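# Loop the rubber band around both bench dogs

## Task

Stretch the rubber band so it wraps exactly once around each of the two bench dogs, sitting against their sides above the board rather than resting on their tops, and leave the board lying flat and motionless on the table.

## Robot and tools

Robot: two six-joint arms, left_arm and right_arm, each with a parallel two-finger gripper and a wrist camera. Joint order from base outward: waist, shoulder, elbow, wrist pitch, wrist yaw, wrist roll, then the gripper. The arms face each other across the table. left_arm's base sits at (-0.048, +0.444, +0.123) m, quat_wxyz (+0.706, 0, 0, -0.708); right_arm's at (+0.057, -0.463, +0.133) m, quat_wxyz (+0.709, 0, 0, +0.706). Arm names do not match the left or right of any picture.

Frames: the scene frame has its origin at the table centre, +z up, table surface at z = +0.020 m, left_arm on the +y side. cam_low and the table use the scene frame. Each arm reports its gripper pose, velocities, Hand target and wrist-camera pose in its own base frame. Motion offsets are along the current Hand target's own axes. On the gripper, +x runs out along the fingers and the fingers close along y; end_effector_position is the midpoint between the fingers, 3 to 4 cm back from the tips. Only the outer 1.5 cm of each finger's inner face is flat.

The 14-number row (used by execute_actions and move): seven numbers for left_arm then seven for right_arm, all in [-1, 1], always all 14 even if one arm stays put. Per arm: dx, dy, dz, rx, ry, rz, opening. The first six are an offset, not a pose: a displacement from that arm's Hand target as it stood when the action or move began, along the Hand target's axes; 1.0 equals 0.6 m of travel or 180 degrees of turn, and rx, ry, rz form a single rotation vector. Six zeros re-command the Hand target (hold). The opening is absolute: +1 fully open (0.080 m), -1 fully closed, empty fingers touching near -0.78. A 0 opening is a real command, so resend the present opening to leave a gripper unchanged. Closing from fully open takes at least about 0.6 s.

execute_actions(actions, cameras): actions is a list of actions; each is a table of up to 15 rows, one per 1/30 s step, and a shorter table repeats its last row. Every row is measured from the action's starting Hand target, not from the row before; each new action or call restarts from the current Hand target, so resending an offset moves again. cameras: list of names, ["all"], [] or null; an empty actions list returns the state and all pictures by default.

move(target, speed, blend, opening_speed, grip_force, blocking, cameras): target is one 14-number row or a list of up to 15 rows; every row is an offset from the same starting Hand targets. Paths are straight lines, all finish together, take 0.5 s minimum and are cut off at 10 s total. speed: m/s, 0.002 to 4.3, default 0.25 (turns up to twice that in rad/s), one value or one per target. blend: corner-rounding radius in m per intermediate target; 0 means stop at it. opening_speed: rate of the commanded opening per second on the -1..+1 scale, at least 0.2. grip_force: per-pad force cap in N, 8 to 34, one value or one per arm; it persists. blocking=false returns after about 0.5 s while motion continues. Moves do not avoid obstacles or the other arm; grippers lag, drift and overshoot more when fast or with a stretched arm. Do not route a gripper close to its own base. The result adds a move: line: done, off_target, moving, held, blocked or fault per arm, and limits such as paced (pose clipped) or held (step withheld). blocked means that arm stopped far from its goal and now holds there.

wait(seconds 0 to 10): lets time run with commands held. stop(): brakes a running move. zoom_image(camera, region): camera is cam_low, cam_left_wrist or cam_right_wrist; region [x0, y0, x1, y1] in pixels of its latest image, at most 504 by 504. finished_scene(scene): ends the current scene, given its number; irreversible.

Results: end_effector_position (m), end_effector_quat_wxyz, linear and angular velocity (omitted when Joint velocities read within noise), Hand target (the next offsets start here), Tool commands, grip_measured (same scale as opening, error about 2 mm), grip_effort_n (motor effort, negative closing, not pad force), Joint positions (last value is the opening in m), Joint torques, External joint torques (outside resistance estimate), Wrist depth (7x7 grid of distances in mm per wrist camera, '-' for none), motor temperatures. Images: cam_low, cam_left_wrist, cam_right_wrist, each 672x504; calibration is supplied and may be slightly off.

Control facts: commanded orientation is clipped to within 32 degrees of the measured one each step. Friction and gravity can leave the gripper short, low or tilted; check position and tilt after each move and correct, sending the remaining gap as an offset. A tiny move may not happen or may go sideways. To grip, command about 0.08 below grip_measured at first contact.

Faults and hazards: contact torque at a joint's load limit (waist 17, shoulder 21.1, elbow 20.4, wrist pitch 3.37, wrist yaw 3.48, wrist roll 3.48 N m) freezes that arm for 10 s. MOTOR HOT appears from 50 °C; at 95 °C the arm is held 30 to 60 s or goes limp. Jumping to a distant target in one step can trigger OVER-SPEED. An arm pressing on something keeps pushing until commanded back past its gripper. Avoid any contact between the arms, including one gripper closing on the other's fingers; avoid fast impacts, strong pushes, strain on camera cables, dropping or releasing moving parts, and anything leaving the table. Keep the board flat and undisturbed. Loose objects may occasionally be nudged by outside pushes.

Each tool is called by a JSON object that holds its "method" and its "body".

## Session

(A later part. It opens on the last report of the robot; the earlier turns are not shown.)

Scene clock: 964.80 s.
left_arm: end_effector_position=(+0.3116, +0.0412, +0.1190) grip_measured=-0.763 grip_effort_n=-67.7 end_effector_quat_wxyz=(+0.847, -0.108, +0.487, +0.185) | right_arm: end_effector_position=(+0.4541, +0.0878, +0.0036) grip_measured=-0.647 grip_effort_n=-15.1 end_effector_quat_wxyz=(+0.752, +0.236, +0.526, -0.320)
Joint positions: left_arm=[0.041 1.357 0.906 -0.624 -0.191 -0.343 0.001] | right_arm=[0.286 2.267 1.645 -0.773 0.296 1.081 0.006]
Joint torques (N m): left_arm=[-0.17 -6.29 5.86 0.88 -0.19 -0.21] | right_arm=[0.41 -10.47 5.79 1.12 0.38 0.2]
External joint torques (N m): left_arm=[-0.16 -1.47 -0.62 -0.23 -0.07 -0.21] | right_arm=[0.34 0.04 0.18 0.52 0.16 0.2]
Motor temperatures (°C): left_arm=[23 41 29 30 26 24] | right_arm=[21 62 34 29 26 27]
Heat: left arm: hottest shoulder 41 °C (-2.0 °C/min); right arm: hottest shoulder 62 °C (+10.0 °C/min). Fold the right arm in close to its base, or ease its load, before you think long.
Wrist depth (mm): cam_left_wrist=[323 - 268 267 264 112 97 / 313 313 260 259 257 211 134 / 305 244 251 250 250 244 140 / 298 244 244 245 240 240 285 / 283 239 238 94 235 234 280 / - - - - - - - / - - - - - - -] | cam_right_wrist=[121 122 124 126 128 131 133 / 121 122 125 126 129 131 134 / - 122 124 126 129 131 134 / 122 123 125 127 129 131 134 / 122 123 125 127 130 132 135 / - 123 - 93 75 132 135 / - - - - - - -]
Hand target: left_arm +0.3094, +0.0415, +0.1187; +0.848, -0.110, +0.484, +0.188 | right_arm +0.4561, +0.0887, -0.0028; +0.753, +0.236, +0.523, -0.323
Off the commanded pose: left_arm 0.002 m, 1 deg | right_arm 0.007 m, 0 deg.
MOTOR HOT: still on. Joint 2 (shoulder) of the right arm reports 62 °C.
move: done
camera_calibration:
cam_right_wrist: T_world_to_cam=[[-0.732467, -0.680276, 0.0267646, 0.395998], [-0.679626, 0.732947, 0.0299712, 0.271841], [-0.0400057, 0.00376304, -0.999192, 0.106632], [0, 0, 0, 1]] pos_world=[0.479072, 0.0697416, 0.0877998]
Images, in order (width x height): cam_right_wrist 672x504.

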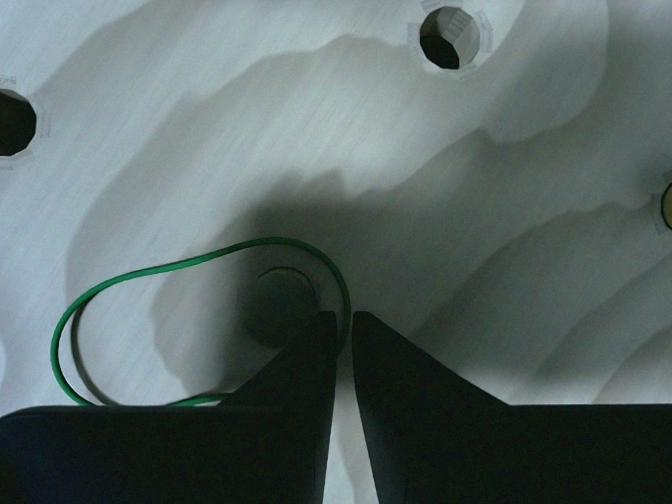

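{"method": "move", "body": {"target": [0,0,0,0,0,0,-1, 0.013,-0.0008,-0.0046,0,0,0,-0.65], "speed": 0.04, "cameras": ["cam_right_wrist"]}}

{"method": "zoom_image", "body": {"camera": "cam_right_wrist", "region": [220, 220, 450, 400]}}

Scene clock: 968.10 s.
left_arm: end_effector_position=(+0.3116, +0.0412, +0.1190) grip_measured=-0.763 grip_effort_n=-67.7 end_effector_quat_wxyz=(+0.847, -0.108, +0.487, +0.185) | right_arm: end_effector_position=(+0.4548, +0.0875, +0.0010) grip_measured=-0.648 grip_effort_n=-10.9 end_effector_quat_wxyz=(+0.753, +0.236, +0.524, -0.320)
Joint positions: left_arm=[0.041 1.357 0.906 -0.624 -0.191 -0.343 0.001] | right_arm=[0.286 2.272 1.64 -0.761 0.299 1.081 0.006]
Joint torques (N m): left_arm=[-0.08 -6.32 5.83 0.9 -0.2 -0.21] | right_arm=[0.46 -9.7 4.55 2.24 0.24 0.22]
External joint torques (N m): left_arm=[-0.11 -1.54 -0.58 -0.19 -0.08 -0.21] | right_arm=[0.46 0.85 -1.03 1.65 0.01 0.22]
Motor temperatures (°C): left_arm=[23 41 29 30 26 24] | right_arm=[21 61 34 30 26 27]
Heat: left arm: hottest shoulder 41 °C (-2.0 °C/min); right arm: hottest shoulder 61 °C (+10.2 °C/min). Fold the right arm in close to its base, or ease its load, before you think long.
Wrist depth (mm): cam_left_wrist=[322 - 267 267 264 111 98 / - 307 260 259 257 208 110 / - 248 251 250 249 244 141 / - 246 243 245 241 240 285 / 291 239 238 238 235 234 281 / - - - - - - - / - - - - - - -] | cam_right_wrist=[119 120 122 125 127 129 131 / 119 120 123 125 127 129 131 / 120 121 123 125 127 129 132 / - 121 123 125 127 130 132 / 120 121 122 125 128 130 132 / - 121 - 93 - 130 133 / - - - - - - -]
Hand target: left_arm +0.3094, +0.0415, +0.1187; +0.848, -0.110, +0.484, +0.188 | right_arm +0.4560, +0.0884, -0.0110; +0.753, +0.236, +0.523, -0.323
Off the commanded pose: left_arm 0.002 m, 1 deg | right_arm 0.012 m, 0 deg.
MOTOR HOT: still on. Joint 2 (shoulder) of the right arm reports 61 °C.
move: off_target (right_arm)
camera_calibration:
cam_right_wrist: T_world_to_cam=[[-0.732892, -0.679873, 0.0253328, 0.396582], [-0.679382, 0.733328, 0.0259097, 0.272447], [-0.0361925, 0.00177839, -0.999343, 0.102472], [0, 0, 0, 1]] pos_world=[0.479456, 0.0696503, 0.0852992]
Images, in order (width x height): cam_right_wrist 672x504.

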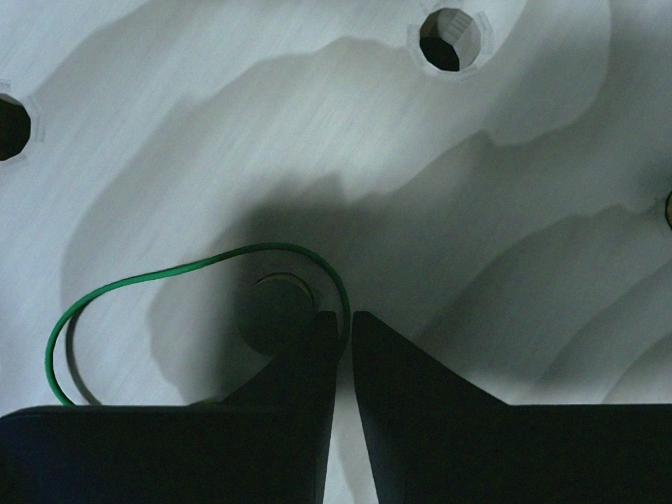

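Scaled by 2.191 from the camera's 672x504 image, which has a finer 960x720 frame.

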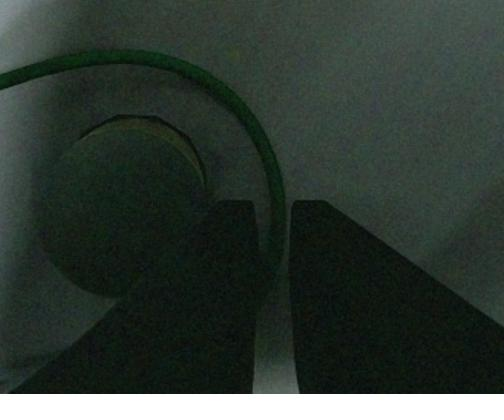

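{"method": "move", "body": {"target": [[0,0,0,0,0,0,-1, -0.013,0.0,0.0046,0,0,0,-0.65],[0,0,0,0,0,0,-1, -0.013,-0.012,0.0046,0,0,0,-0.65],[0,0,0,0,0,0,-1, 0.0,-0.012,0,0,0,0,-0.65]], "speed": 0.04, "cameras": ["cam_right_wrist"]}}

{"method": "zoom_image", "body": {"camera": "cam_right_wrist", "region": [220, 220, 450, 400]}}

Scene clock: 974.77 s.
left_arm: end_effector_position=(+0.3116, +0.0412, +0.1190) grip_measured=-0.763 grip_effort_n=-67.7 end_effector_quat_wxyz=(+0.847, -0.108, +0.487, +0.185) | right_arm: end_effector_position=(+0.4535, +0.0853, -0.0071) grip_measured=-0.648 grip_effort_n=-10.9 end_effector_quat_wxyz=(+0.754, +0.239, +0.521, -0.320)
Joint positions: left_arm=[0.041 1.357 0.906 -0.624 -0.191 -0.343 0.001] | right_arm=[0.282 2.274 1.608 -0.72 0.299 1.081 0.006]
Joint torques (N m): left_arm=[-0.21 -6.33 5.62 0.91 -0.19 -0.23] | right_arm=[-0.04 -12.44 3.68 0.72 0.18 -0.11]
External joint torques (N m): left_arm=[-0.21 -1.53 -0.83 -0.19 -0.06 -0.23] | right_arm=[-0.04 -1.99 -1.85 0.1 -0.05 -0.1]
Motor temperatures (°C): left_arm=[23 41 29 30 26 24] | right_arm=[21 60 33 30 26 27]
Heat: left arm: hottest shoulder 41 °C (-1.0 °C/min); right arm: hottest shoulder 60 °C (+9.0 °C/min). Fold the right arm in close to its base, or ease its load, before you think long.
Wrist depth (mm): cam_left_wrist=[323 - 267 265 144 115 111 / 313 313 259 260 256 174 147 / 308 302 252 249 249 246 146 / 295 247 245 245 240 240 241 / 293 238 237 238 235 235 238 / - - - - - - - / - - - - - - -] | cam_right_wrist=[111 112 114 116 119 120 123 / 111 112 115 116 118 120 122 / 111 113 115 116 118 120 123 / 112 113 115 116 119 121 123 / - 113 93 116 119 120 123 / - 113 - 93 75 121 123 / - - - - - - -]
Hand target: left_arm +0.3094, +0.0415, +0.1187; +0.848, -0.110, +0.484, +0.188 | right_arm +0.4507, +0.0836, -0.0111; +0.753, +0.236, +0.523, -0.323
Off the commanded pose: left_arm 0.002 m, 1 deg | right_arm 0.005 m, 0 deg.
MOTOR HOT: still on. Joint 2 (shoulder) of the right arm reports 60 °C.
move: done
camera_calibration:
cam_right_wrist: T_world_to_cam=[[-0.735655, -0.67708, 0.0193477, 0.39533], [-0.676701, 0.7359, 0.0229523, 0.271886], [-0.0297785, 0.00379239, -0.999549, 0.0912296], [0, 0, 0, 1]] pos_world=[0.477529, 0.0672424, 0.0772993]
Images, in order (width x height): cam_right_wrist 672x504.

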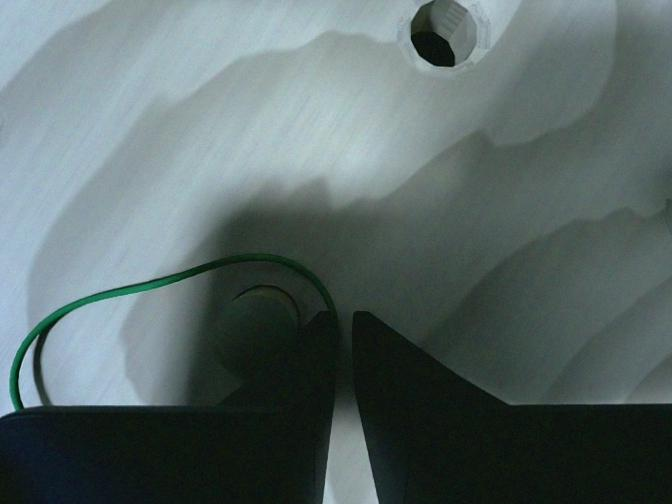

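Scaled by 2.191 from the camera's 672x504 image, which has a finer 960x720 frame.

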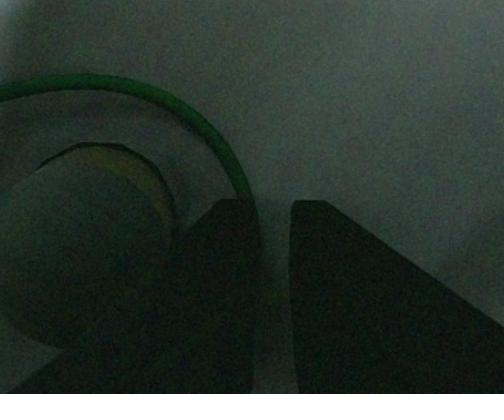

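{"method": "move", "body": {"target": [0,0,0,0,0,0,-1, 0,0.005,0,0,0,0,-0.65], "speed": 0.04, "cameras": ["cam_right_wrist","cam_low"]}}

{"method": "zoom_image", "body": {"camera": "cam_right_wrist", "region": [290, 270, 390, 350]}}

{"method": "zoom_image", "body": {"camera": "cam_low", "region": [220, 180, 470, 370]}}

Scene clock: 979.00 s.
left_arm: end_effector_position=(+0.3116, +0.0412, +0.1190) grip_measured=-0.763 grip_effort_n=-67.7 end_effector_quat_wxyz=(+0.847, -0.108, +0.487, +0.185) | right_arm: end_effector_position=(+0.4535, +0.0853, -0.0071) grip_measured=-0.648 grip_effort_n=-10.9 end_effector_quat_wxyz=(+0.754, +0.239, +0.521, -0.320)
Joint positions: left_arm=[0.041 1.357 0.906 -0.624 -0.191 -0.343 0.001] | right_arm=[0.282 2.274 1.608 -0.72 0.299 1.081 0.006]
Joint torques (N m): left_arm=[-0.01 -6.17 5.72 0.92 -0.22 -0.18] | right_arm=[0.13 -11.24 5.63 0.09 0.19 0.04]
External joint torques (N m): left_arm=[0.02 -1.39 -0.73 -0.19 -0.1 -0.18] | right_arm=[0.14 -0.75 0.12 -0.51 -0.04 0.04]
Motor temperatures (°C): left_arm=[23 41 29 30 26 24] | right_arm=[21 59 33 30 26 27]
Heat: left arm: hottest shoulder 41 °C (-1.0 °C/min); right arm: hottest shoulder 59 °C (+7.0 °C/min). Fold the right arm in close to its base, or ease its load, before you think long.
Wrist depth (mm): cam_left_wrist=[322 321 267 265 145 115 111 / 316 313 260 258 255 174 147 / 304 255 251 250 249 247 146 / 297 244 243 244 241 241 285 / - 237 238 238 235 235 278 / - - - - - - - / - - - - - - -] | cam_right_wrist=[112 112 114 116 119 120 122 / 111 112 114 116 118 120 122 / 112 113 114 116 119 120 123 / 112 113 115 116 119 121 122 / - 113 93 116 119 121 123 / - 113 - 93 75 121 123 / - - - - - - -]
Hand target: left_arm +0.3094, +0.0415, +0.1187; +0.848, -0.110, +0.484, +0.188 | right_arm +0.4529, +0.0856, -0.0110; +0.753, +0.236, +0.523, -0.323
Off the commanded pose: left_arm 0.002 m, 1 deg | right_arm 0.004 m, 0 deg.
MOTOR HOT: still on. Joint 2 (shoulder) of the right arm reports 59 °C.
move: done
camera_calibration:
cam_right_wrist: T_world_to_cam=[[-0.735655, -0.67708, 0.0193477, 0.39533], [-0.676701, 0.7359, 0.0229523, 0.271886], [-0.0297785, 0.00379239, -0.999549, 0.0912296], [0, 0, 0, 1]] pos_world=[0.477529, 0.0672424, 0.0772993]
Images, in order (width x height): cam_low 672x504, cam_right_wrist 672x504.

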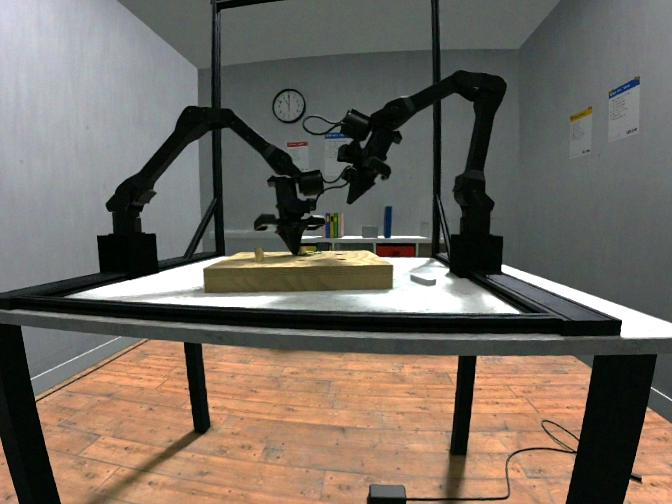

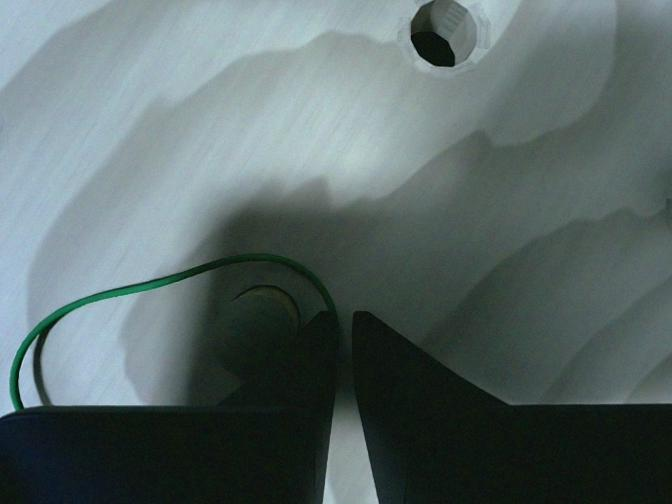

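Scaled by 5.040 from the camera's 672x504 image, which has a finer 960x720 frame.

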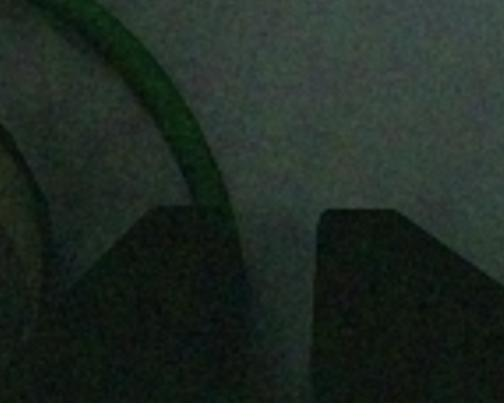

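Scaled by 2.016 from the camera's 672x504 image, which has a finer 960x720 frame.

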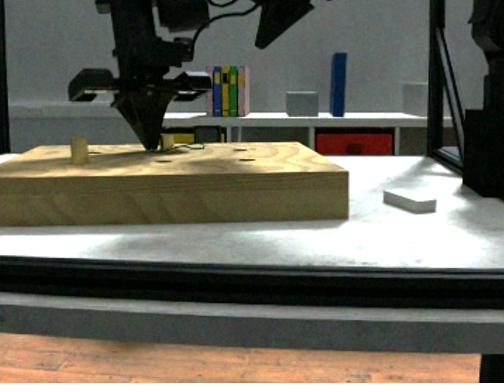

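{"method": "move", "body": {"target": [[-0.0748,0.0425,-0.061,0,0,0,-1, -0.1097,0.0022,0.0398,0,0,0,-0.65],[-0.0748,0.0425,-0.061,0,0,0,-1, -0.0992,0.0818,0.0698,-0.4699,0.0485,0.1213,-0.5]], "speed": 0.12, "cameras": ["all"]}}

Scene clock: 1011.50 s.
left_arm: end_effector_position=(+0.2517, +0.0404, +0.1404) grip_measured=-0.763 grip_effort_n=-67.7 end_effector_quat_wxyz=(+0.848, -0.110, +0.485, +0.185) | right_arm: end_effector_position=(+0.4985, +0.1027, +0.0658) grip_measured=-0.503 grip_effort_n=17.0 end_effector_quat_wxyz=(+0.722, -0.220, +0.604, +0.257)
Joint positions: left_arm=[0.05 1.09 0.818 -0.799 -0.186 -0.338 0.001] | right_arm=[0.18 2.447 2.24 -1.207 -0.08 -0.506 0.012]
Joint torques (N m): left_arm=[0.21 -4.11 5.75 0.85 -0.14 0.06] | right_arm=[0.04 -11.74 7.44 0.12 -0.24 -0.17]
External joint torques (N m): left_arm=[0.2 -1.17 -0.75 -0.23 -0.02 0.06] | right_arm=[0.04 0.11 1.48 -0.47 -0.16 -0.17]
Motor temperatures (°C): left_arm=[23 40 30 30 26 24] | right_arm=[21 59 34 28 26 27]
Heat: left arm: hottest shoulder 40 °C (-2.0 °C/min); right arm: hottest shoulder 59 °C (-1.0 °C/min). Fold the right arm in close to its base, or ease its load, before you think long.
Wrist depth (mm): cam_left_wrist=[344 352 292 295 120 136 166 / 337 345 284 285 284 278 329 / - - 276 276 274 274 319 / 317 298 269 267 264 265 262 / 303 307 261 94 257 257 301 / - - - - 63 - - / - - - - 65 - -] | cam_right_wrist=[208 209 165 164 165 166 166 / - 216 169 170 171 171 172 / 223 221 175 176 178 177 178 / 231 182 182 183 183 184 185 / 238 188 187 187 189 192 192 / 194 194 - 94 75 198 200 / - - - 205 - - -]
Hand target: left_arm +0.2494, +0.0415, +0.1387; +0.847, -0.110, +0.484, +0.188 | right_arm +0.5009, +0.1042, +0.0600; +0.720, -0.220, +0.604, +0.263
Off the commanded pose: left_arm 0.003 m, 0 deg | right_arm 0.006 m, 1 deg.
MOTOR HOT: still on. Joint 2 (shoulder) of the right arm reports 59 °C.
move: done
camera_calibration:
cam_left_wrist: T_world_to_cam=[[0.39515, -0.918523, 0.0130822, -0.0555439], [-0.900206, -0.390029, -0.193667, 0.299211], [0.18299, 0.0647508, -0.98098, 0.167696], [0, 0, 0, 1]] pos_world=[0.260613, 0.0548239, 0.22318]
cam_right_wrist: T_world_to_cam=[[0.638545, -0.767815, 0.0521545, -0.239115], [-0.760488, -0.619159, 0.195704, 0.457424], [-0.117973, -0.164629, -0.979275, 0.225388], [0, 0, 0, 1]] pos_world=[0.527141, 0.136728, 0.143667]

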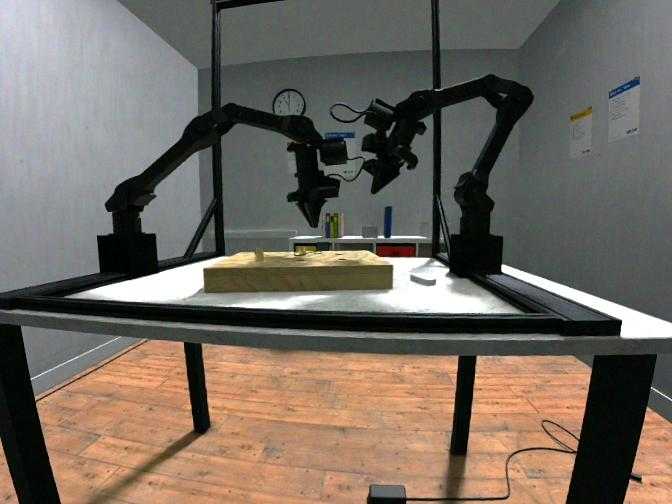

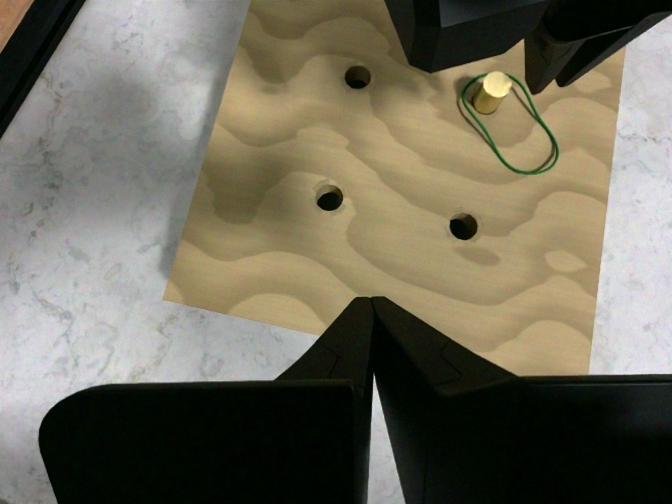

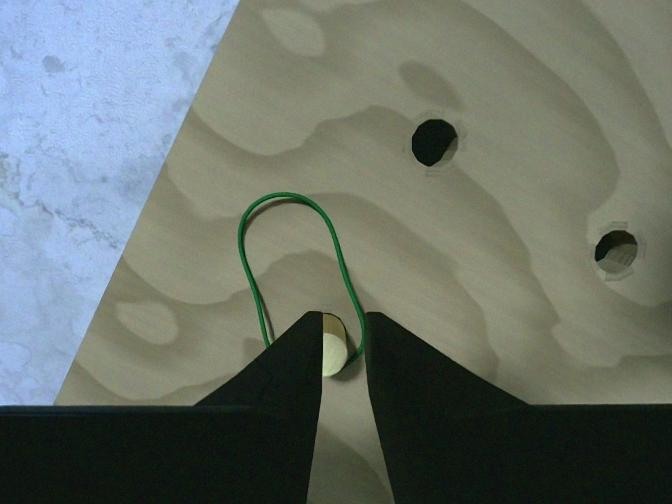

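{"method": "move", "body": {"target": [0,0,0,0,0,0,-1, 0.0627,-0.0078,-0.0088,-0.078,0,0.0135,-0.5], "speed": 0.1, "cameras": ["cam_right_wrist"]}}

{"method": "zoom_image", "body": {"camera": "cam_right_wrist", "region": [220, 200, 450, 380]}}

Scene clock: 1019.60 s.
left_arm: end_effector_position=(+0.2517, +0.0404, +0.1404) grip_measured=-0.763 grip_effort_n=-67.7 end_effector_quat_wxyz=(+0.848, -0.110, +0.485, +0.185) | right_arm: end_effector_position=(+0.5076, +0.1003, +0.0347) grip_measured=-0.503 grip_effort_n=17.0 end_effector_quat_wxyz=(+0.690, -0.295, +0.566, +0.341)
Joint positions: left_arm=[0.05 1.09 0.818 -0.799 -0.186 -0.338 0.001] | right_arm=[0.162 2.51 2.232 -1.145 -0.115 -0.768 0.012]
Joint torques (N m): left_arm=[0.35 -4.11 5.81 0.84 -0.16 0.06] | right_arm=[0.06 -12.35 4.41 0.71 -0.25 -0.2]
External joint torques (N m): left_arm=[0.36 -1.14 -0.78 -0.28 -0.04 0.06] | right_arm=[0.05 -0.28 -1.53 0.12 -0.14 -0.2]
Motor temperatures (°C): left_arm=[23 39 30 30 26 24] | right_arm=[21 60 34 28 26 27]
Heat: left arm: hottest shoulder 39 °C (-2.0 °C/min); right arm: hottest shoulder 60 °C (-2.0 °C/min). Fold the right arm in close to its base, or ease its load, before you think long.
Wrist depth (mm): cam_left_wrist=[346 345 297 295 141 148 - / 340 - 284 282 137 164 278 / - 333 275 277 273 273 277 / - - 265 266 265 264 268 / 308 307 263 93 258 257 - / - - - - 63 - - / - - - - 65 - -] | cam_right_wrist=[181 181 136 136 137 137 138 / 186 185 140 141 141 142 142 / - 144 144 145 146 147 147 / 148 149 149 150 150 151 152 / 153 154 153 153 155 156 157 / 157 158 - 98 75 161 163 / - - - 167 - - -]
Hand target: left_arm +0.2494, +0.0415, +0.1387; +0.847, -0.110, +0.484, +0.188 | right_arm +0.5050, +0.1015, +0.0222; +0.682, -0.294, +0.572, +0.350
Off the commanded pose: left_arm 0.003 m, 0 deg | right_arm 0.013 m, 1 deg.
MOTOR HOT: still on. Joint 2 (shoulder) of the right arm reports 60 °C.
move: off_target (right_arm)
camera_calibration:
cam_right_wrist: T_world_to_cam=[[0.804967, -0.58963, 0.0660606, -0.348026], [-0.590538, -0.785446, 0.185308, 0.399782], [-0.0573763, -0.188178, -0.980457, 0.167229], [0, 0, 0, 1]] pos_world=[0.525831, 0.14027, 0.112869]
Images, in order (width x height): cam_right_wrist 672x504.

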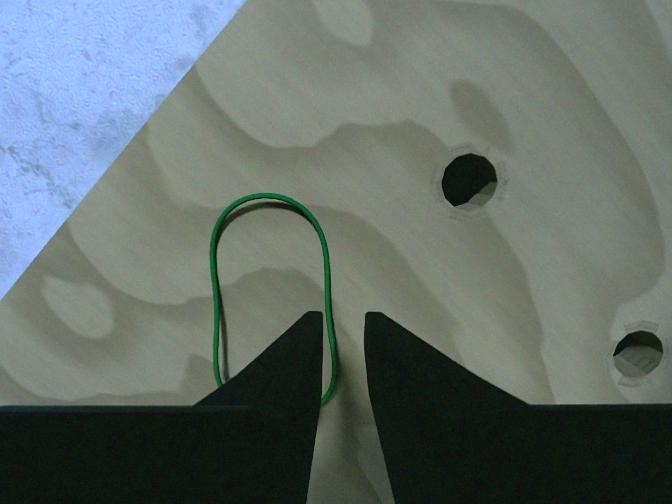

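Scaled by 2.191 from the camera's 672x504 image, which has a finer 960x720 frame.

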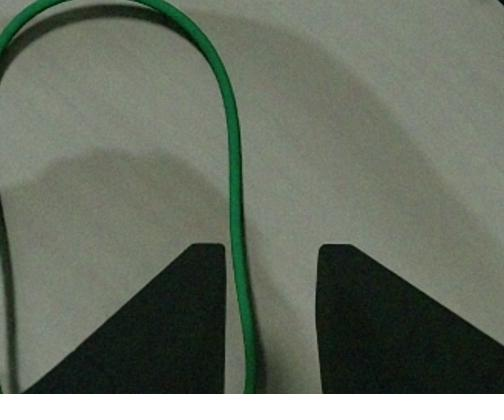

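{"method": "move", "body": {"target": [0,0,0,0,0,0,-1, 0.0445,0.007,-0.0078,0,0,0,-0.55], "speed": 0.08, "cameras": ["cam_right_wrist"]}}

{"method": "zoom_image", "body": {"camera": "cam_right_wrist", "region": [220, 200, 450, 380]}}

Scene clock: 1026.43 s.
left_arm: end_effector_position=(+0.2516, +0.0406, +0.1404) grip_measured=-0.763 grip_effort_n=-67.7 end_effector_quat_wxyz=(+0.848, -0.110, +0.485, +0.186) | right_arm: end_effector_position=(+0.5045, +0.1024, +0.0056) grip_measured=-0.546 grip_effort_n=-16.0 end_effector_quat_wxyz=(+0.688, -0.296, +0.567, +0.344)
Joint positions: left_arm=[0.051 1.09 0.818 -0.799 -0.186 -0.338 0.001] | right_arm=[0.167 2.517 2.128 -1.039 -0.115 -0.768 0.01]
Joint torques (N m): left_arm=[0.05 -4.29 5.74 0.88 -0.15 0.08] | right_arm=[0.25 -12.55 4.27 0.69 -0.21 0.03]
External joint torques (N m): left_arm=[0.06 -1.29 -0.85 -0.24 -0.04 0.08] | right_arm=[0.23 -0.72 -1.49 0.15 -0.1 0.03]
Motor temperatures (°C): left_arm=[23 38 30 30 26 24] | right_arm=[21 62 34 28 26 27]
Heat: left arm: hottest shoulder 38 °C (-3.0 °C/min); right arm: hottest shoulder 62 °C (+1.0 °C/min). Fold the right arm in close to its base, or ease its load, before you think long.
Wrist depth (mm): cam_left_wrist=[345 361 300 293 293 175 70 / - - 286 284 169 177 80 / 330 330 275 275 271 274 271 / 321 315 266 267 267 266 308 / - 307 301 94 257 256 258 / - - - - 63 - - / - - - - 65 - -] | cam_right_wrist=[154 154 109 109 109 110 110 / 159 112 112 112 113 113 114 / 117 115 116 116 117 118 118 / 119 119 119 120 121 122 122 / 123 123 123 123 124 125 126 / - 127 - 92 79 129 130 / - - - 132 - - -]
Hand target: left_arm +0.2494, +0.0416, +0.1387; +0.847, -0.110, +0.484, +0.188 | right_arm +0.5016, +0.1040, -0.0051; +0.682, -0.294, +0.572, +0.350
Off the commanded pose: left_arm 0.003 m, 0 deg | right_arm 0.011 m, 1 deg.
MOTOR HOT: still on. Joint 2 (shoulder) of the right arm reports 62 °C.
move: off_target (right_arm)
camera_calibration:
cam_right_wrist: T_world_to_cam=[[0.808127, -0.585637, 0.0629289, -0.344296], [-0.585864, -0.788189, 0.188473, 0.402923], [-0.0607768, -0.189178, -0.98006, 0.140748], [0, 0, 0, 1]] pos_world=[0.522847, 0.142573, 0.0836682]
Images, in order (width x height): cam_right_wrist 672x504.

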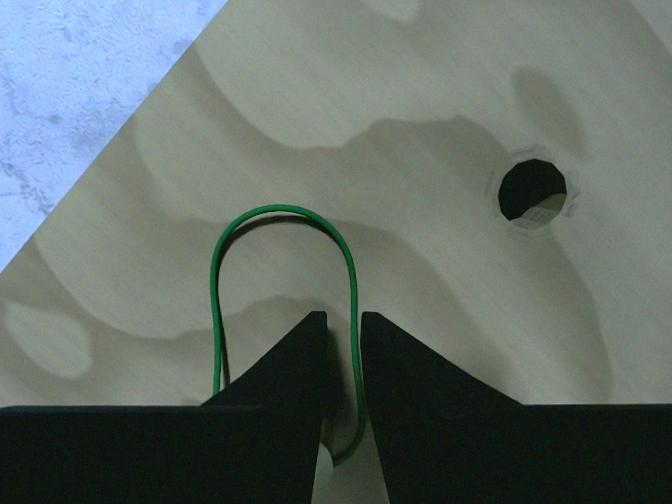

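Scaled by 2.191 from the camera's 672x504 image, which has a finer 960x720 frame.

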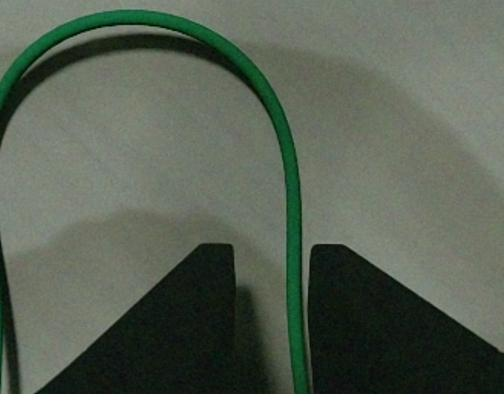

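{"method": "move", "body": {"target": [0,0,0,0,0,0,-1, 0.019,-0.0042,-0.0033,0,0,0,-0.55], "speed": 0.05, "cameras": ["cam_right_wrist"]}}

{"method": "zoom_image", "body": {"camera": "cam_right_wrist", "region": [220, 200, 450, 380]}}

Scene clock: 1029.97 s.
left_arm: end_effector_position=(+0.2516, +0.0406, +0.1404) grip_measured=-0.763 grip_effort_n=-67.7 end_effector_quat_wxyz=(+0.848, -0.110, +0.485, +0.186) | right_arm: end_effector_position=(+0.5070, +0.1028, -0.0048) grip_measured=-0.547 grip_effort_n=-16.0 end_effector_quat_wxyz=(+0.689, -0.296, +0.566, +0.343)
Joint positions: left_arm=[0.051 1.09 0.818 -0.799 -0.186 -0.338 0.001] | right_arm=[0.167 2.535 2.12 -1.01 -0.115 -0.768 0.01]
Joint torques (N m): left_arm=[0.11 -4.21 5.68 0.86 -0.14 0.07] | right_arm=[-0.14 -12.44 4.39 0.66 -0.2 -0.1]
External joint torques (N m): left_arm=[0.12 -1.26 -0.84 -0.24 -0.03 0.07] | right_arm=[-0.16 -0.39 -1.43 0.09 -0.09 -0.1]
Motor temperatures (°C): left_arm=[23 38 30 30 26 24] | right_arm=[21 63 33 29 26 27]
Heat: left arm: hottest shoulder 38 °C (-3.0 °C/min); right arm: hottest shoulder 63 °C (+2.0 °C/min). Fold the right arm in close to its base, or ease its load, before you think long.
Wrist depth (mm): cam_left_wrist=[336 351 296 294 294 175 72 / 345 339 288 286 180 174 80 / - 333 276 276 189 272 103 / - - 266 266 266 265 266 / - 302 261 93 257 256 263 / - - - - 63 - - / - - - - 65 - -] | cam_right_wrist=[144 143 99 99 100 100 100 / 148 102 102 102 102 103 104 / 105 105 105 106 106 108 107 / - 109 109 109 110 111 111 / 112 112 112 112 113 114 115 / - 116 - 90 80 118 118 / - - - 114 - - -]
Hand target: left_arm +0.2494, +0.0416, +0.1387; +0.847, -0.110, +0.484, +0.188 | right_arm +0.5037, +0.1025, -0.0166; +0.682, -0.294, +0.572, +0.350
Off the commanded pose: left_arm 0.003 m, 0 deg | right_arm 0.012 m, 1 deg.
MOTOR HOT: still on. Joint 2 (shoulder) of the right arm reports 63 °C.
move: off_target (right_arm)
camera_calibration:
cam_right_wrist: T_world_to_cam=[[0.807968, -0.585604, 0.0652391, -0.345331], [-0.586405, -0.788332, 0.186178, 0.406852], [-0.0575967, -0.188683, -0.980348, 0.129124], [0, 0, 0, 1]] pos_world=[0.525034, 0.142871, 0.0733686]
Images, in order (width x height): cam_right_wrist 672x504.

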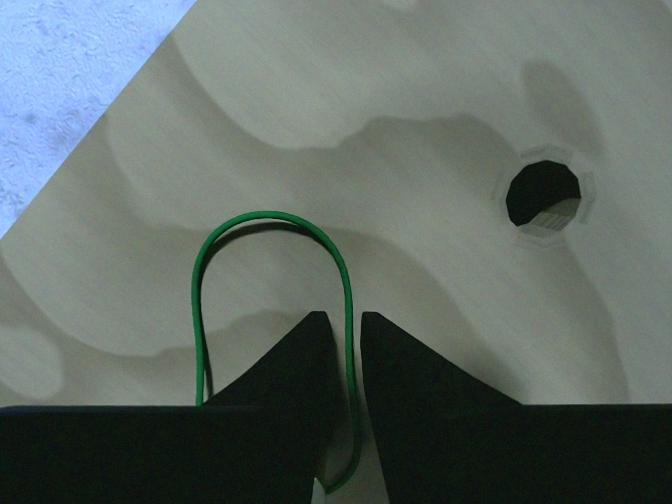

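Scaled by 2.191 from the camera's 672x504 image, which has a finer 960x720 frame.

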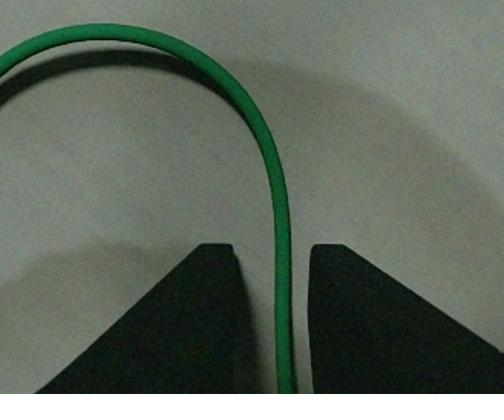

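{"method": "move", "body": {"target": [0,0,0,0,0,0,-1, 0,0,0,0,0,0,-1], "opening_speed": 0.6, "cameras": ["cam_right_wrist"]}}

{"method": "zoom_image", "body": {"camera": "cam_right_wrist", "region": [220, 200, 450, 380]}}

Scene clock: 1033.23 s.
left_arm: end_effector_position=(+0.2516, +0.0406, +0.1404) grip_measured=-0.763 grip_effort_n=-67.7 end_effector_quat_wxyz=(+0.848, -0.110, +0.485, +0.186) | right_arm: end_effector_position=(+0.5070, +0.1028, -0.0048) grip_measured=-0.755 grip_effort_n=-83.5 end_effector_quat_wxyz=(+0.689, -0.296, +0.566, +0.343)
Joint positions: left_arm=[0.051 1.09 0.818 -0.799 -0.186 -0.338 0.001] | right_arm=[0.167 2.535 2.12 -1.01 -0.115 -0.768 0.001]
Joint torques (N m): left_arm=[0.08 -4.15 5.87 0.85 -0.14 0.06] | right_arm=[-0.04 -12.5 4.36 0.69 -0.23 -0.14]
External joint torques (N m): left_arm=[0.07 -1.14 -0.72 -0.25 -0.02 0.06] | right_arm=[-0.04 -0.27 -1.57 0.11 -0.12 -0.15]
Motor temperatures (°C): left_arm=[23 38 30 30 26 24] | right_arm=[21 64 33 29 26 27]
Heat: left arm: hottest shoulder 38 °C (-3.0 °C/min); right arm: hottest shoulder 64 °C (+4.1 °C/min). Fold the right arm in close to its base, or ease its load, before you think long.
Wrist depth (mm): cam_left_wrist=[336 353 292 295 296 176 71 / - 337 286 285 180 174 79 / - 332 275 275 190 271 146 / - 320 268 267 267 265 312 / - 308 262 94 256 258 301 / - - - - 63 - - / - - - - 65 - -] | cam_right_wrist=[144 143 99 99 100 100 100 / 148 102 102 102 103 103 104 / 105 105 105 106 106 108 107 / - 109 109 110 110 111 111 / 112 112 112 112 113 114 115 / - 115 - 74 75 117 118 / - - - - - - -]
Hand target: left_arm +0.2494, +0.0416, +0.1387; +0.847, -0.110, +0.484, +0.188 | right_arm +0.5037, +0.1025, -0.0166; +0.682, -0.294, +0.572, +0.350
Off the commanded pose: left_arm 0.003 m, 0 deg | right_arm 0.012 m, 1 deg.
MOTOR HOT: still on. Joint 2 (shoulder) of the right arm reports 64 °C.
move: off_target (right_arm)
camera_calibration:
cam_right_wrist: T_world_to_cam=[[0.807968, -0.585604, 0.0652391, -0.345331], [-0.586405, -0.788332, 0.186178, 0.406852], [-0.0575967, -0.188683, -0.980348, 0.129124], [0, 0, 0, 1]] pos_world=[0.525034, 0.142871, 0.0733686]
Images, in order (width x height): cam_right_wrist 672x504.

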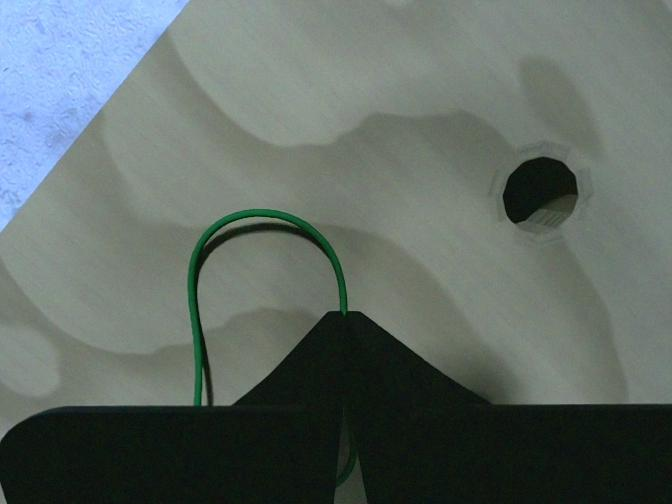

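Scaled by 2.191 from the camera's 672x504 image, which has a finer 960x720 frame.

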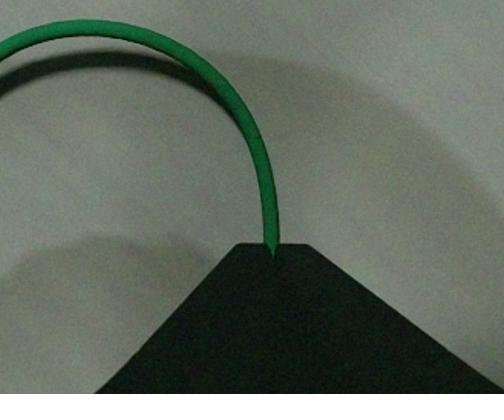

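{"method": "move", "body": {"target": [[0,0,0,0,0,0,-1, -0.0731,-0.0022,0.0135,0,0,0,-1],[0,0,0,0,0,0,-1, -0.0858,0.0008,-0.0388,0,0,0,-1],[0,0,0,0,0,0,-1, -0.116,0.019,-0.1537,0,0,0,-1]], "speed": 0.1, "blend": 0.01, "cameras": ["all"]}}

Scene clock: 1042.63 s.
left_arm: end_effector_position=(+0.2516, +0.0406, +0.1404) grip_measured=-0.763 grip_effort_n=-67.7 end_effector_quat_wxyz=(+0.848, -0.110, +0.485, +0.186) | right_arm: end_effector_position=(+0.4352, +0.0238, +0.0320) grip_measured=-0.755 grip_effort_n=-83.5 end_effector_quat_wxyz=(+0.678, -0.291, +0.579, +0.346)
Joint positions: left_arm=[0.051 1.09 0.818 -0.799 -0.186 -0.338 0.001] | right_arm=[0.009 2.19 1.667 -0.956 -0.132 -0.923 0.001]
Joint torques (N m): left_arm=[0.18 -4.13 5.78 0.85 -0.12 0.05] | right_arm=[0.18 -14.18 4.04 0.61 -0.27 -0.15]
External joint torques (N m): left_arm=[0.19 -1.19 -0.74 -0.24 0 0.05] | right_arm=[0.27 -4.06 -1.61 0.14 -0.15 -0.16]
Motor temperatures (°C): left_arm=[23 37 30 30 26 24] | right_arm=[21 68 33 28 26 27]
Heat: left arm: hottest shoulder 37 °C (-4.0 °C/min); right arm: hottest shoulder 68 °C (+9.1 °C/min). Fold the right arm in close to its base, or ease its load, before you think long.
Wrist depth (mm): cam_left_wrist=[346 348 345 293 293 291 290 / 338 - 285 285 285 282 289 / 333 326 277 276 273 275 278 / 321 318 267 267 266 265 311 / 308 306 262 93 259 259 304 / - - - - 63 - - / - - - - 65 - -] | cam_right_wrist=[139 138 137 136 137 137 137 / 143 143 142 142 142 142 141 / 148 148 147 147 147 147 146 / 153 153 153 152 153 152 151 / 159 159 159 156 158 157 157 / 165 164 - 74 75 162 162 / - - - - - - -]
Hand target: left_arm +0.2494, +0.0416, +0.1387; +0.847, -0.110, +0.484, +0.188 | right_arm +0.4344, +0.0255, +0.0358; +0.682, -0.294, +0.572, +0.350
Off the commanded pose: left_arm 0.003 m, 0 deg | right_arm 0.004 m, 1 deg.
MOTOR HOT: still on. Joint 2 (shoulder) of the right arm reports 68 °C.
move: done; blend cut to 0 m at target 1
camera_calibration:
cam_left_wrist: T_world_to_cam=[[0.395861, -0.918217, 0.0130989, -0.0555255], [-0.899912, -0.390731, -0.19362, 0.29915], [0.182903, 0.0648585, -0.980989, 0.16772], [0, 0, 0, 1]] pos_world=[0.260512, 0.0550245, 0.22318]
cam_right_wrist: T_world_to_cam=[[0.80809, -0.587735, 0.0394839, -0.335145], [-0.58173, -0.7857, 0.210396, 0.292765], [-0.0926343, -0.192987, -0.976819, 0.161366], [0, 0, 0, 1]] pos_world=[0.456086, 0.0641901, 0.109262]

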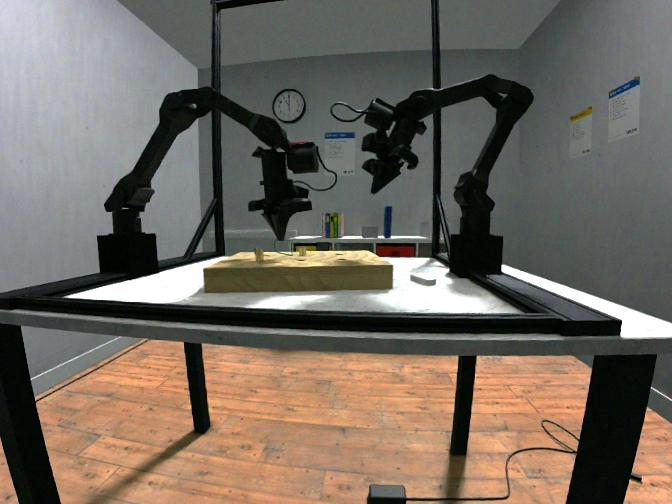

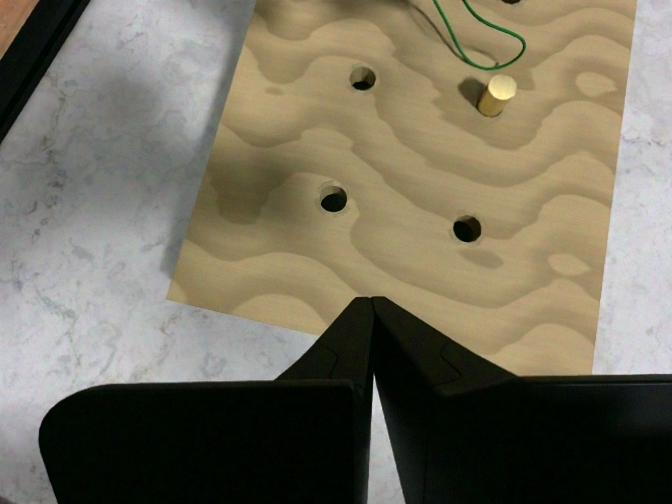

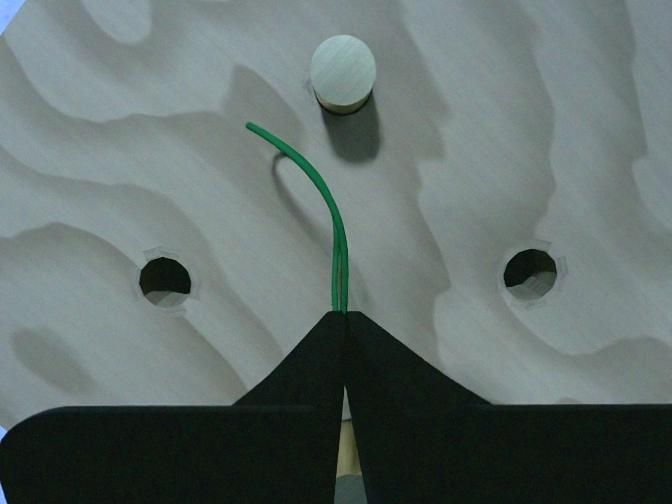

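{"method": "move", "body": {"target": [[0,0,0,0,0,0,-1, -0.0985,0,0.0174,0,0,0,-1],[0,0,0,0,0,0,-1, -0.0677,0.0187,0.1848,0.4925,0,-0.087,-1]], "speed": 0.12, "cameras": ["all"]}}

Scene clock: 1069.70 s.
left_arm: end_effector_position=(+0.2516, +0.0406, +0.1404) grip_measured=-0.763 grip_effort_n=-67.7 end_effector_quat_wxyz=(+0.848, -0.110, +0.485, +0.186) | right_arm: end_effector_position=(+0.4815, +0.1148, +0.0986) grip_measured=-0.755 grip_effort_n=-83.5 end_effector_quat_wxyz=(+0.731, +0.197, +0.612, -0.229)
Joint positions: left_arm=[0.051 1.09 0.818 -0.799 -0.186 -0.338 0.001] | right_arm=[0.273 2.431 2.344 -1.367 0.129 0.88 0.001]
Joint torques (N m): left_arm=[0.16 -4.21 5.7 0.86 -0.16 0.02] | right_arm=[0.07 -12.01 7.37 0.02 0.22 0.21]
External joint torques (N m): left_arm=[0.15 -1.18 -0.89 -0.25 -0.03 0.02] | right_arm=[0.06 -0.43 1.57 -0.5 0.1 0.21]
Motor temperatures (°C): left_arm=[23 36 30 30 26 24] | right_arm=[21 68 33 28 26 27]
Heat: left arm: hottest shoulder 36 °C (-4.0 °C/min); right arm: hottest shoulder 68 °C (+9.0 °C/min). Fold the right arm in close to its base, or ease its load, before you think long.
Wrist depth (mm): cam_left_wrist=[332 - 294 295 293 293 291 / 338 333 286 286 283 281 289 / - 329 274 276 274 274 276 / - - 268 268 265 265 269 / - - 261 93 257 258 298 / - - - - 63 - - / - - - - 65 - -] | cam_right_wrist=[188 191 193 196 200 204 208 / 193 196 200 203 207 212 214 / 200 202 206 210 215 218 222 / 254 209 213 215 222 227 227 / 266 268 219 222 231 233 240 / 270 275 - 74 75 243 247 / - - - - - - -]
Hand target: left_arm +0.2494, +0.0416, +0.1387; +0.847, -0.110, +0.484, +0.188 | right_arm +0.4848, +0.1150, +0.0952; +0.729, +0.197, +0.612, -0.235
Off the commanded pose: left_arm 0.003 m, 0 deg | right_arm 0.005 m, 1 deg.
MOTOR HOT: still on. Joint 2 (shoulder) of the right arm reports 68 °C.
joint sent to its limit (right arm) — joint 3 (elbow), upper limit, where the elbow is as straight as it goes. The joint targets still meet the commanded pose.
move: done
camera_calibration:
cam_left_wrist: T_world_to_cam=[[0.395861, -0.918217, 0.0130989, -0.0555255], [-0.899912, -0.390731, -0.19362, 0.29915], [0.182903, 0.0648585, -0.980989, 0.16772], [0, 0, 0, 1]] pos_world=[0.260512, 0.0550245, 0.22318]
cam_right_wrist: T_world_to_cam=[[-0.572776, -0.818861, 0.0373528, 0.369911], [-0.79902, 0.567911, 0.197597, 0.327793], [-0.183017, 0.0833331, -0.979571, 0.260377], [0, 0, 0, 1]] pos_world=[0.521443, 0.0950502, 0.17647]

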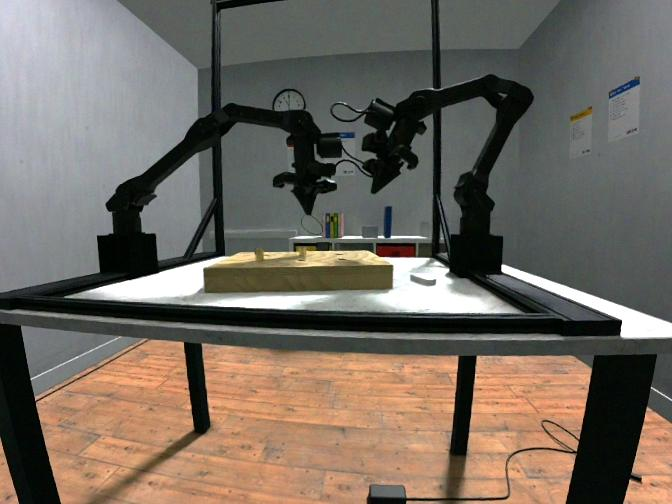

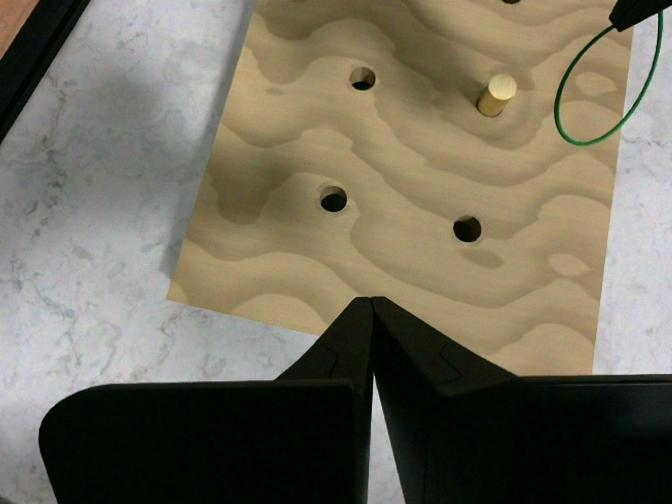

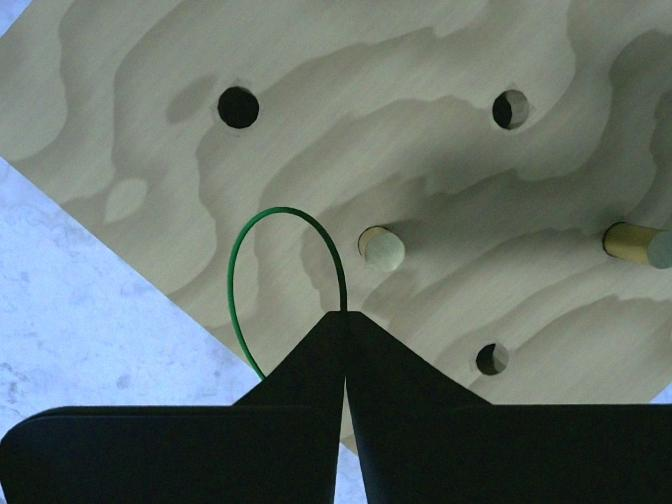

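{"method": "move", "body": {"target": [0,0,0,0,0,0,-1, 0.0037,-0.079,0.0015,0,0,0,-1], "speed": 0.08, "cameras": ["cam_right_wrist","cam_left_wrist"]}}

{"method": "zoom_image", "body": {"camera": "cam_left_wrist", "region": [400, 0, 640, 200]}}

Scene clock: 1077.93 s.
left_arm: end_effector_position=(+0.2516, +0.0406, +0.1404) grip_measured=-0.763 grip_effort_n=-67.7 end_effector_quat_wxyz=(+0.848, -0.110, +0.485, +0.186) | right_arm: end_effector_position=(+0.4589, +0.0760, +0.0884) grip_measured=-0.755 grip_effort_n=-83.5 end_effector_quat_wxyz=(+0.725, +0.195, +0.617, -0.236)
Joint positions: left_arm=[0.051 1.09 0.818 -0.799 -0.186 -0.338 0.001] | right_arm=[0.205 2.269 2.023 -1.22 0.126 0.82 0.001]
Joint torques (N m): left_arm=[0.1 -4.25 5.77 0.83 -0.14 0.02] | right_arm=[0.16 -15.09 4.2 0.68 0.07 -0.09]
External joint torques (N m): left_arm=[0.12 -1.28 -0.81 -0.29 -0.02 0.02] | right_arm=[0.03 -4.26 -1.67 0.19 -0.04 -0.09]
Motor temperatures (°C): left_arm=[23 36 30 30 26 24] | right_arm=[21 68 34 28 26 27]
Heat: left arm: hottest shoulder 36 °C (-3.0 °C/min); right arm: hottest shoulder 68 °C (+8.0 °C/min). Fold the right arm in close to its base, or ease its load, before you think long.
Wrist depth (mm): cam_left_wrist=[339 341 298 294 294 293 291 / 338 338 285 286 284 280 284 / - - 275 275 275 275 275 / - 312 267 266 266 266 311 / 309 304 260 94 259 256 301 / - - - - 63 - - / - - - - 65 - -] | cam_right_wrist=[178 180 184 188 192 196 203 / 183 188 190 195 200 204 208 / 190 192 197 201 205 211 215 / 197 200 203 209 215 217 224 / 255 207 211 213 222 227 234 / 262 264 - 74 75 235 241 / - - - - - - -]
Hand target: left_arm +0.2494, +0.0416, +0.1387; +0.847, -0.110, +0.484, +0.188 | right_arm +0.4582, +0.0758, +0.0931; +0.729, +0.197, +0.612, -0.235
Off the commanded pose: left_arm 0.003 m, 0 deg | right_arm 0.005 m, 1 deg.
MOTOR HOT: still on. Joint 2 (shoulder) of the right arm reports 68 °C.
move: done
camera_calibration:
cam_left_wrist: T_world_to_cam=[[0.395861, -0.918217, 0.0130989, -0.0555255], [-0.899912, -0.390731, -0.19362, 0.29915], [0.182903, 0.0648585, -0.980989, 0.16772], [0, 0, 0, 1]] pos_world=[0.260512, 0.0550245, 0.22318]
cam_right_wrist: T_world_to_cam=[[-0.579317, -0.813312, 0.0539973, 0.326739], [-0.790293, 0.57667, 0.207097, 0.328225], [-0.199573, 0.0773009, -0.976829, 0.257238], [0, 0, 0, 1]] pos_world=[0.500017, 0.0565788, 0.165661]
Images, in order (width x height): cam_left_wrist 672x504, cam_right_wrist 672x504.

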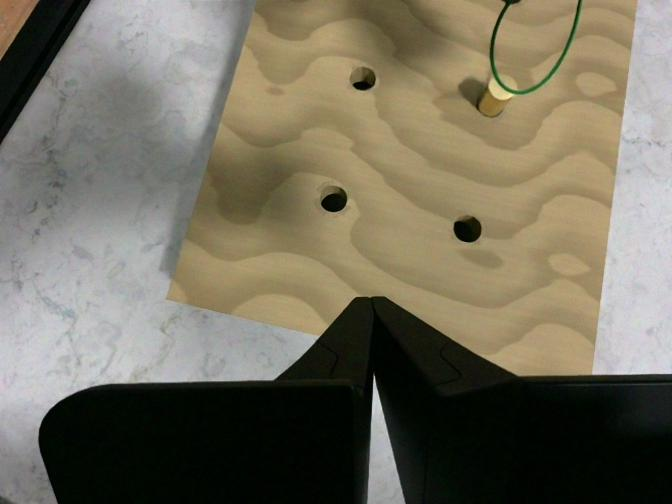

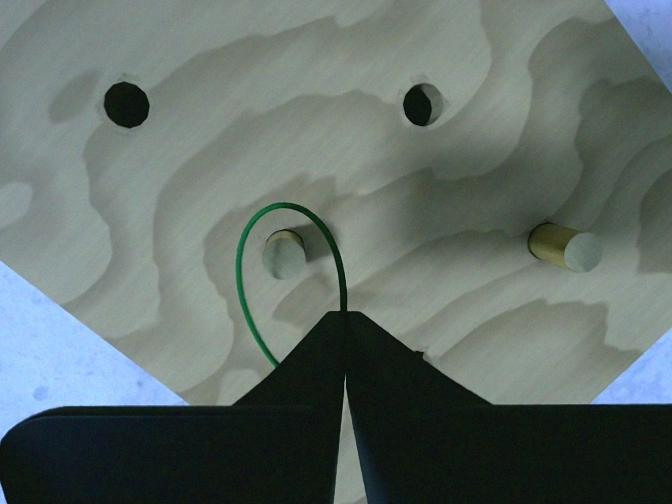

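Scaled by 2.100 from the camera's 672x504 image, which has a finer 960x720 frame.

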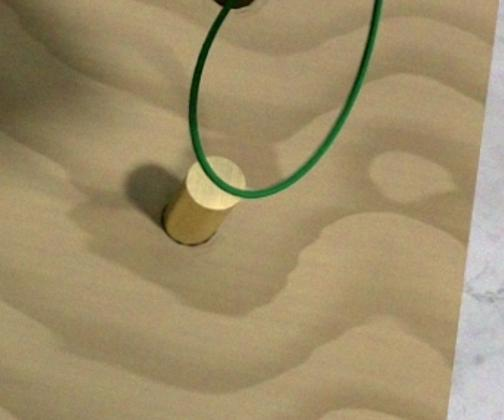

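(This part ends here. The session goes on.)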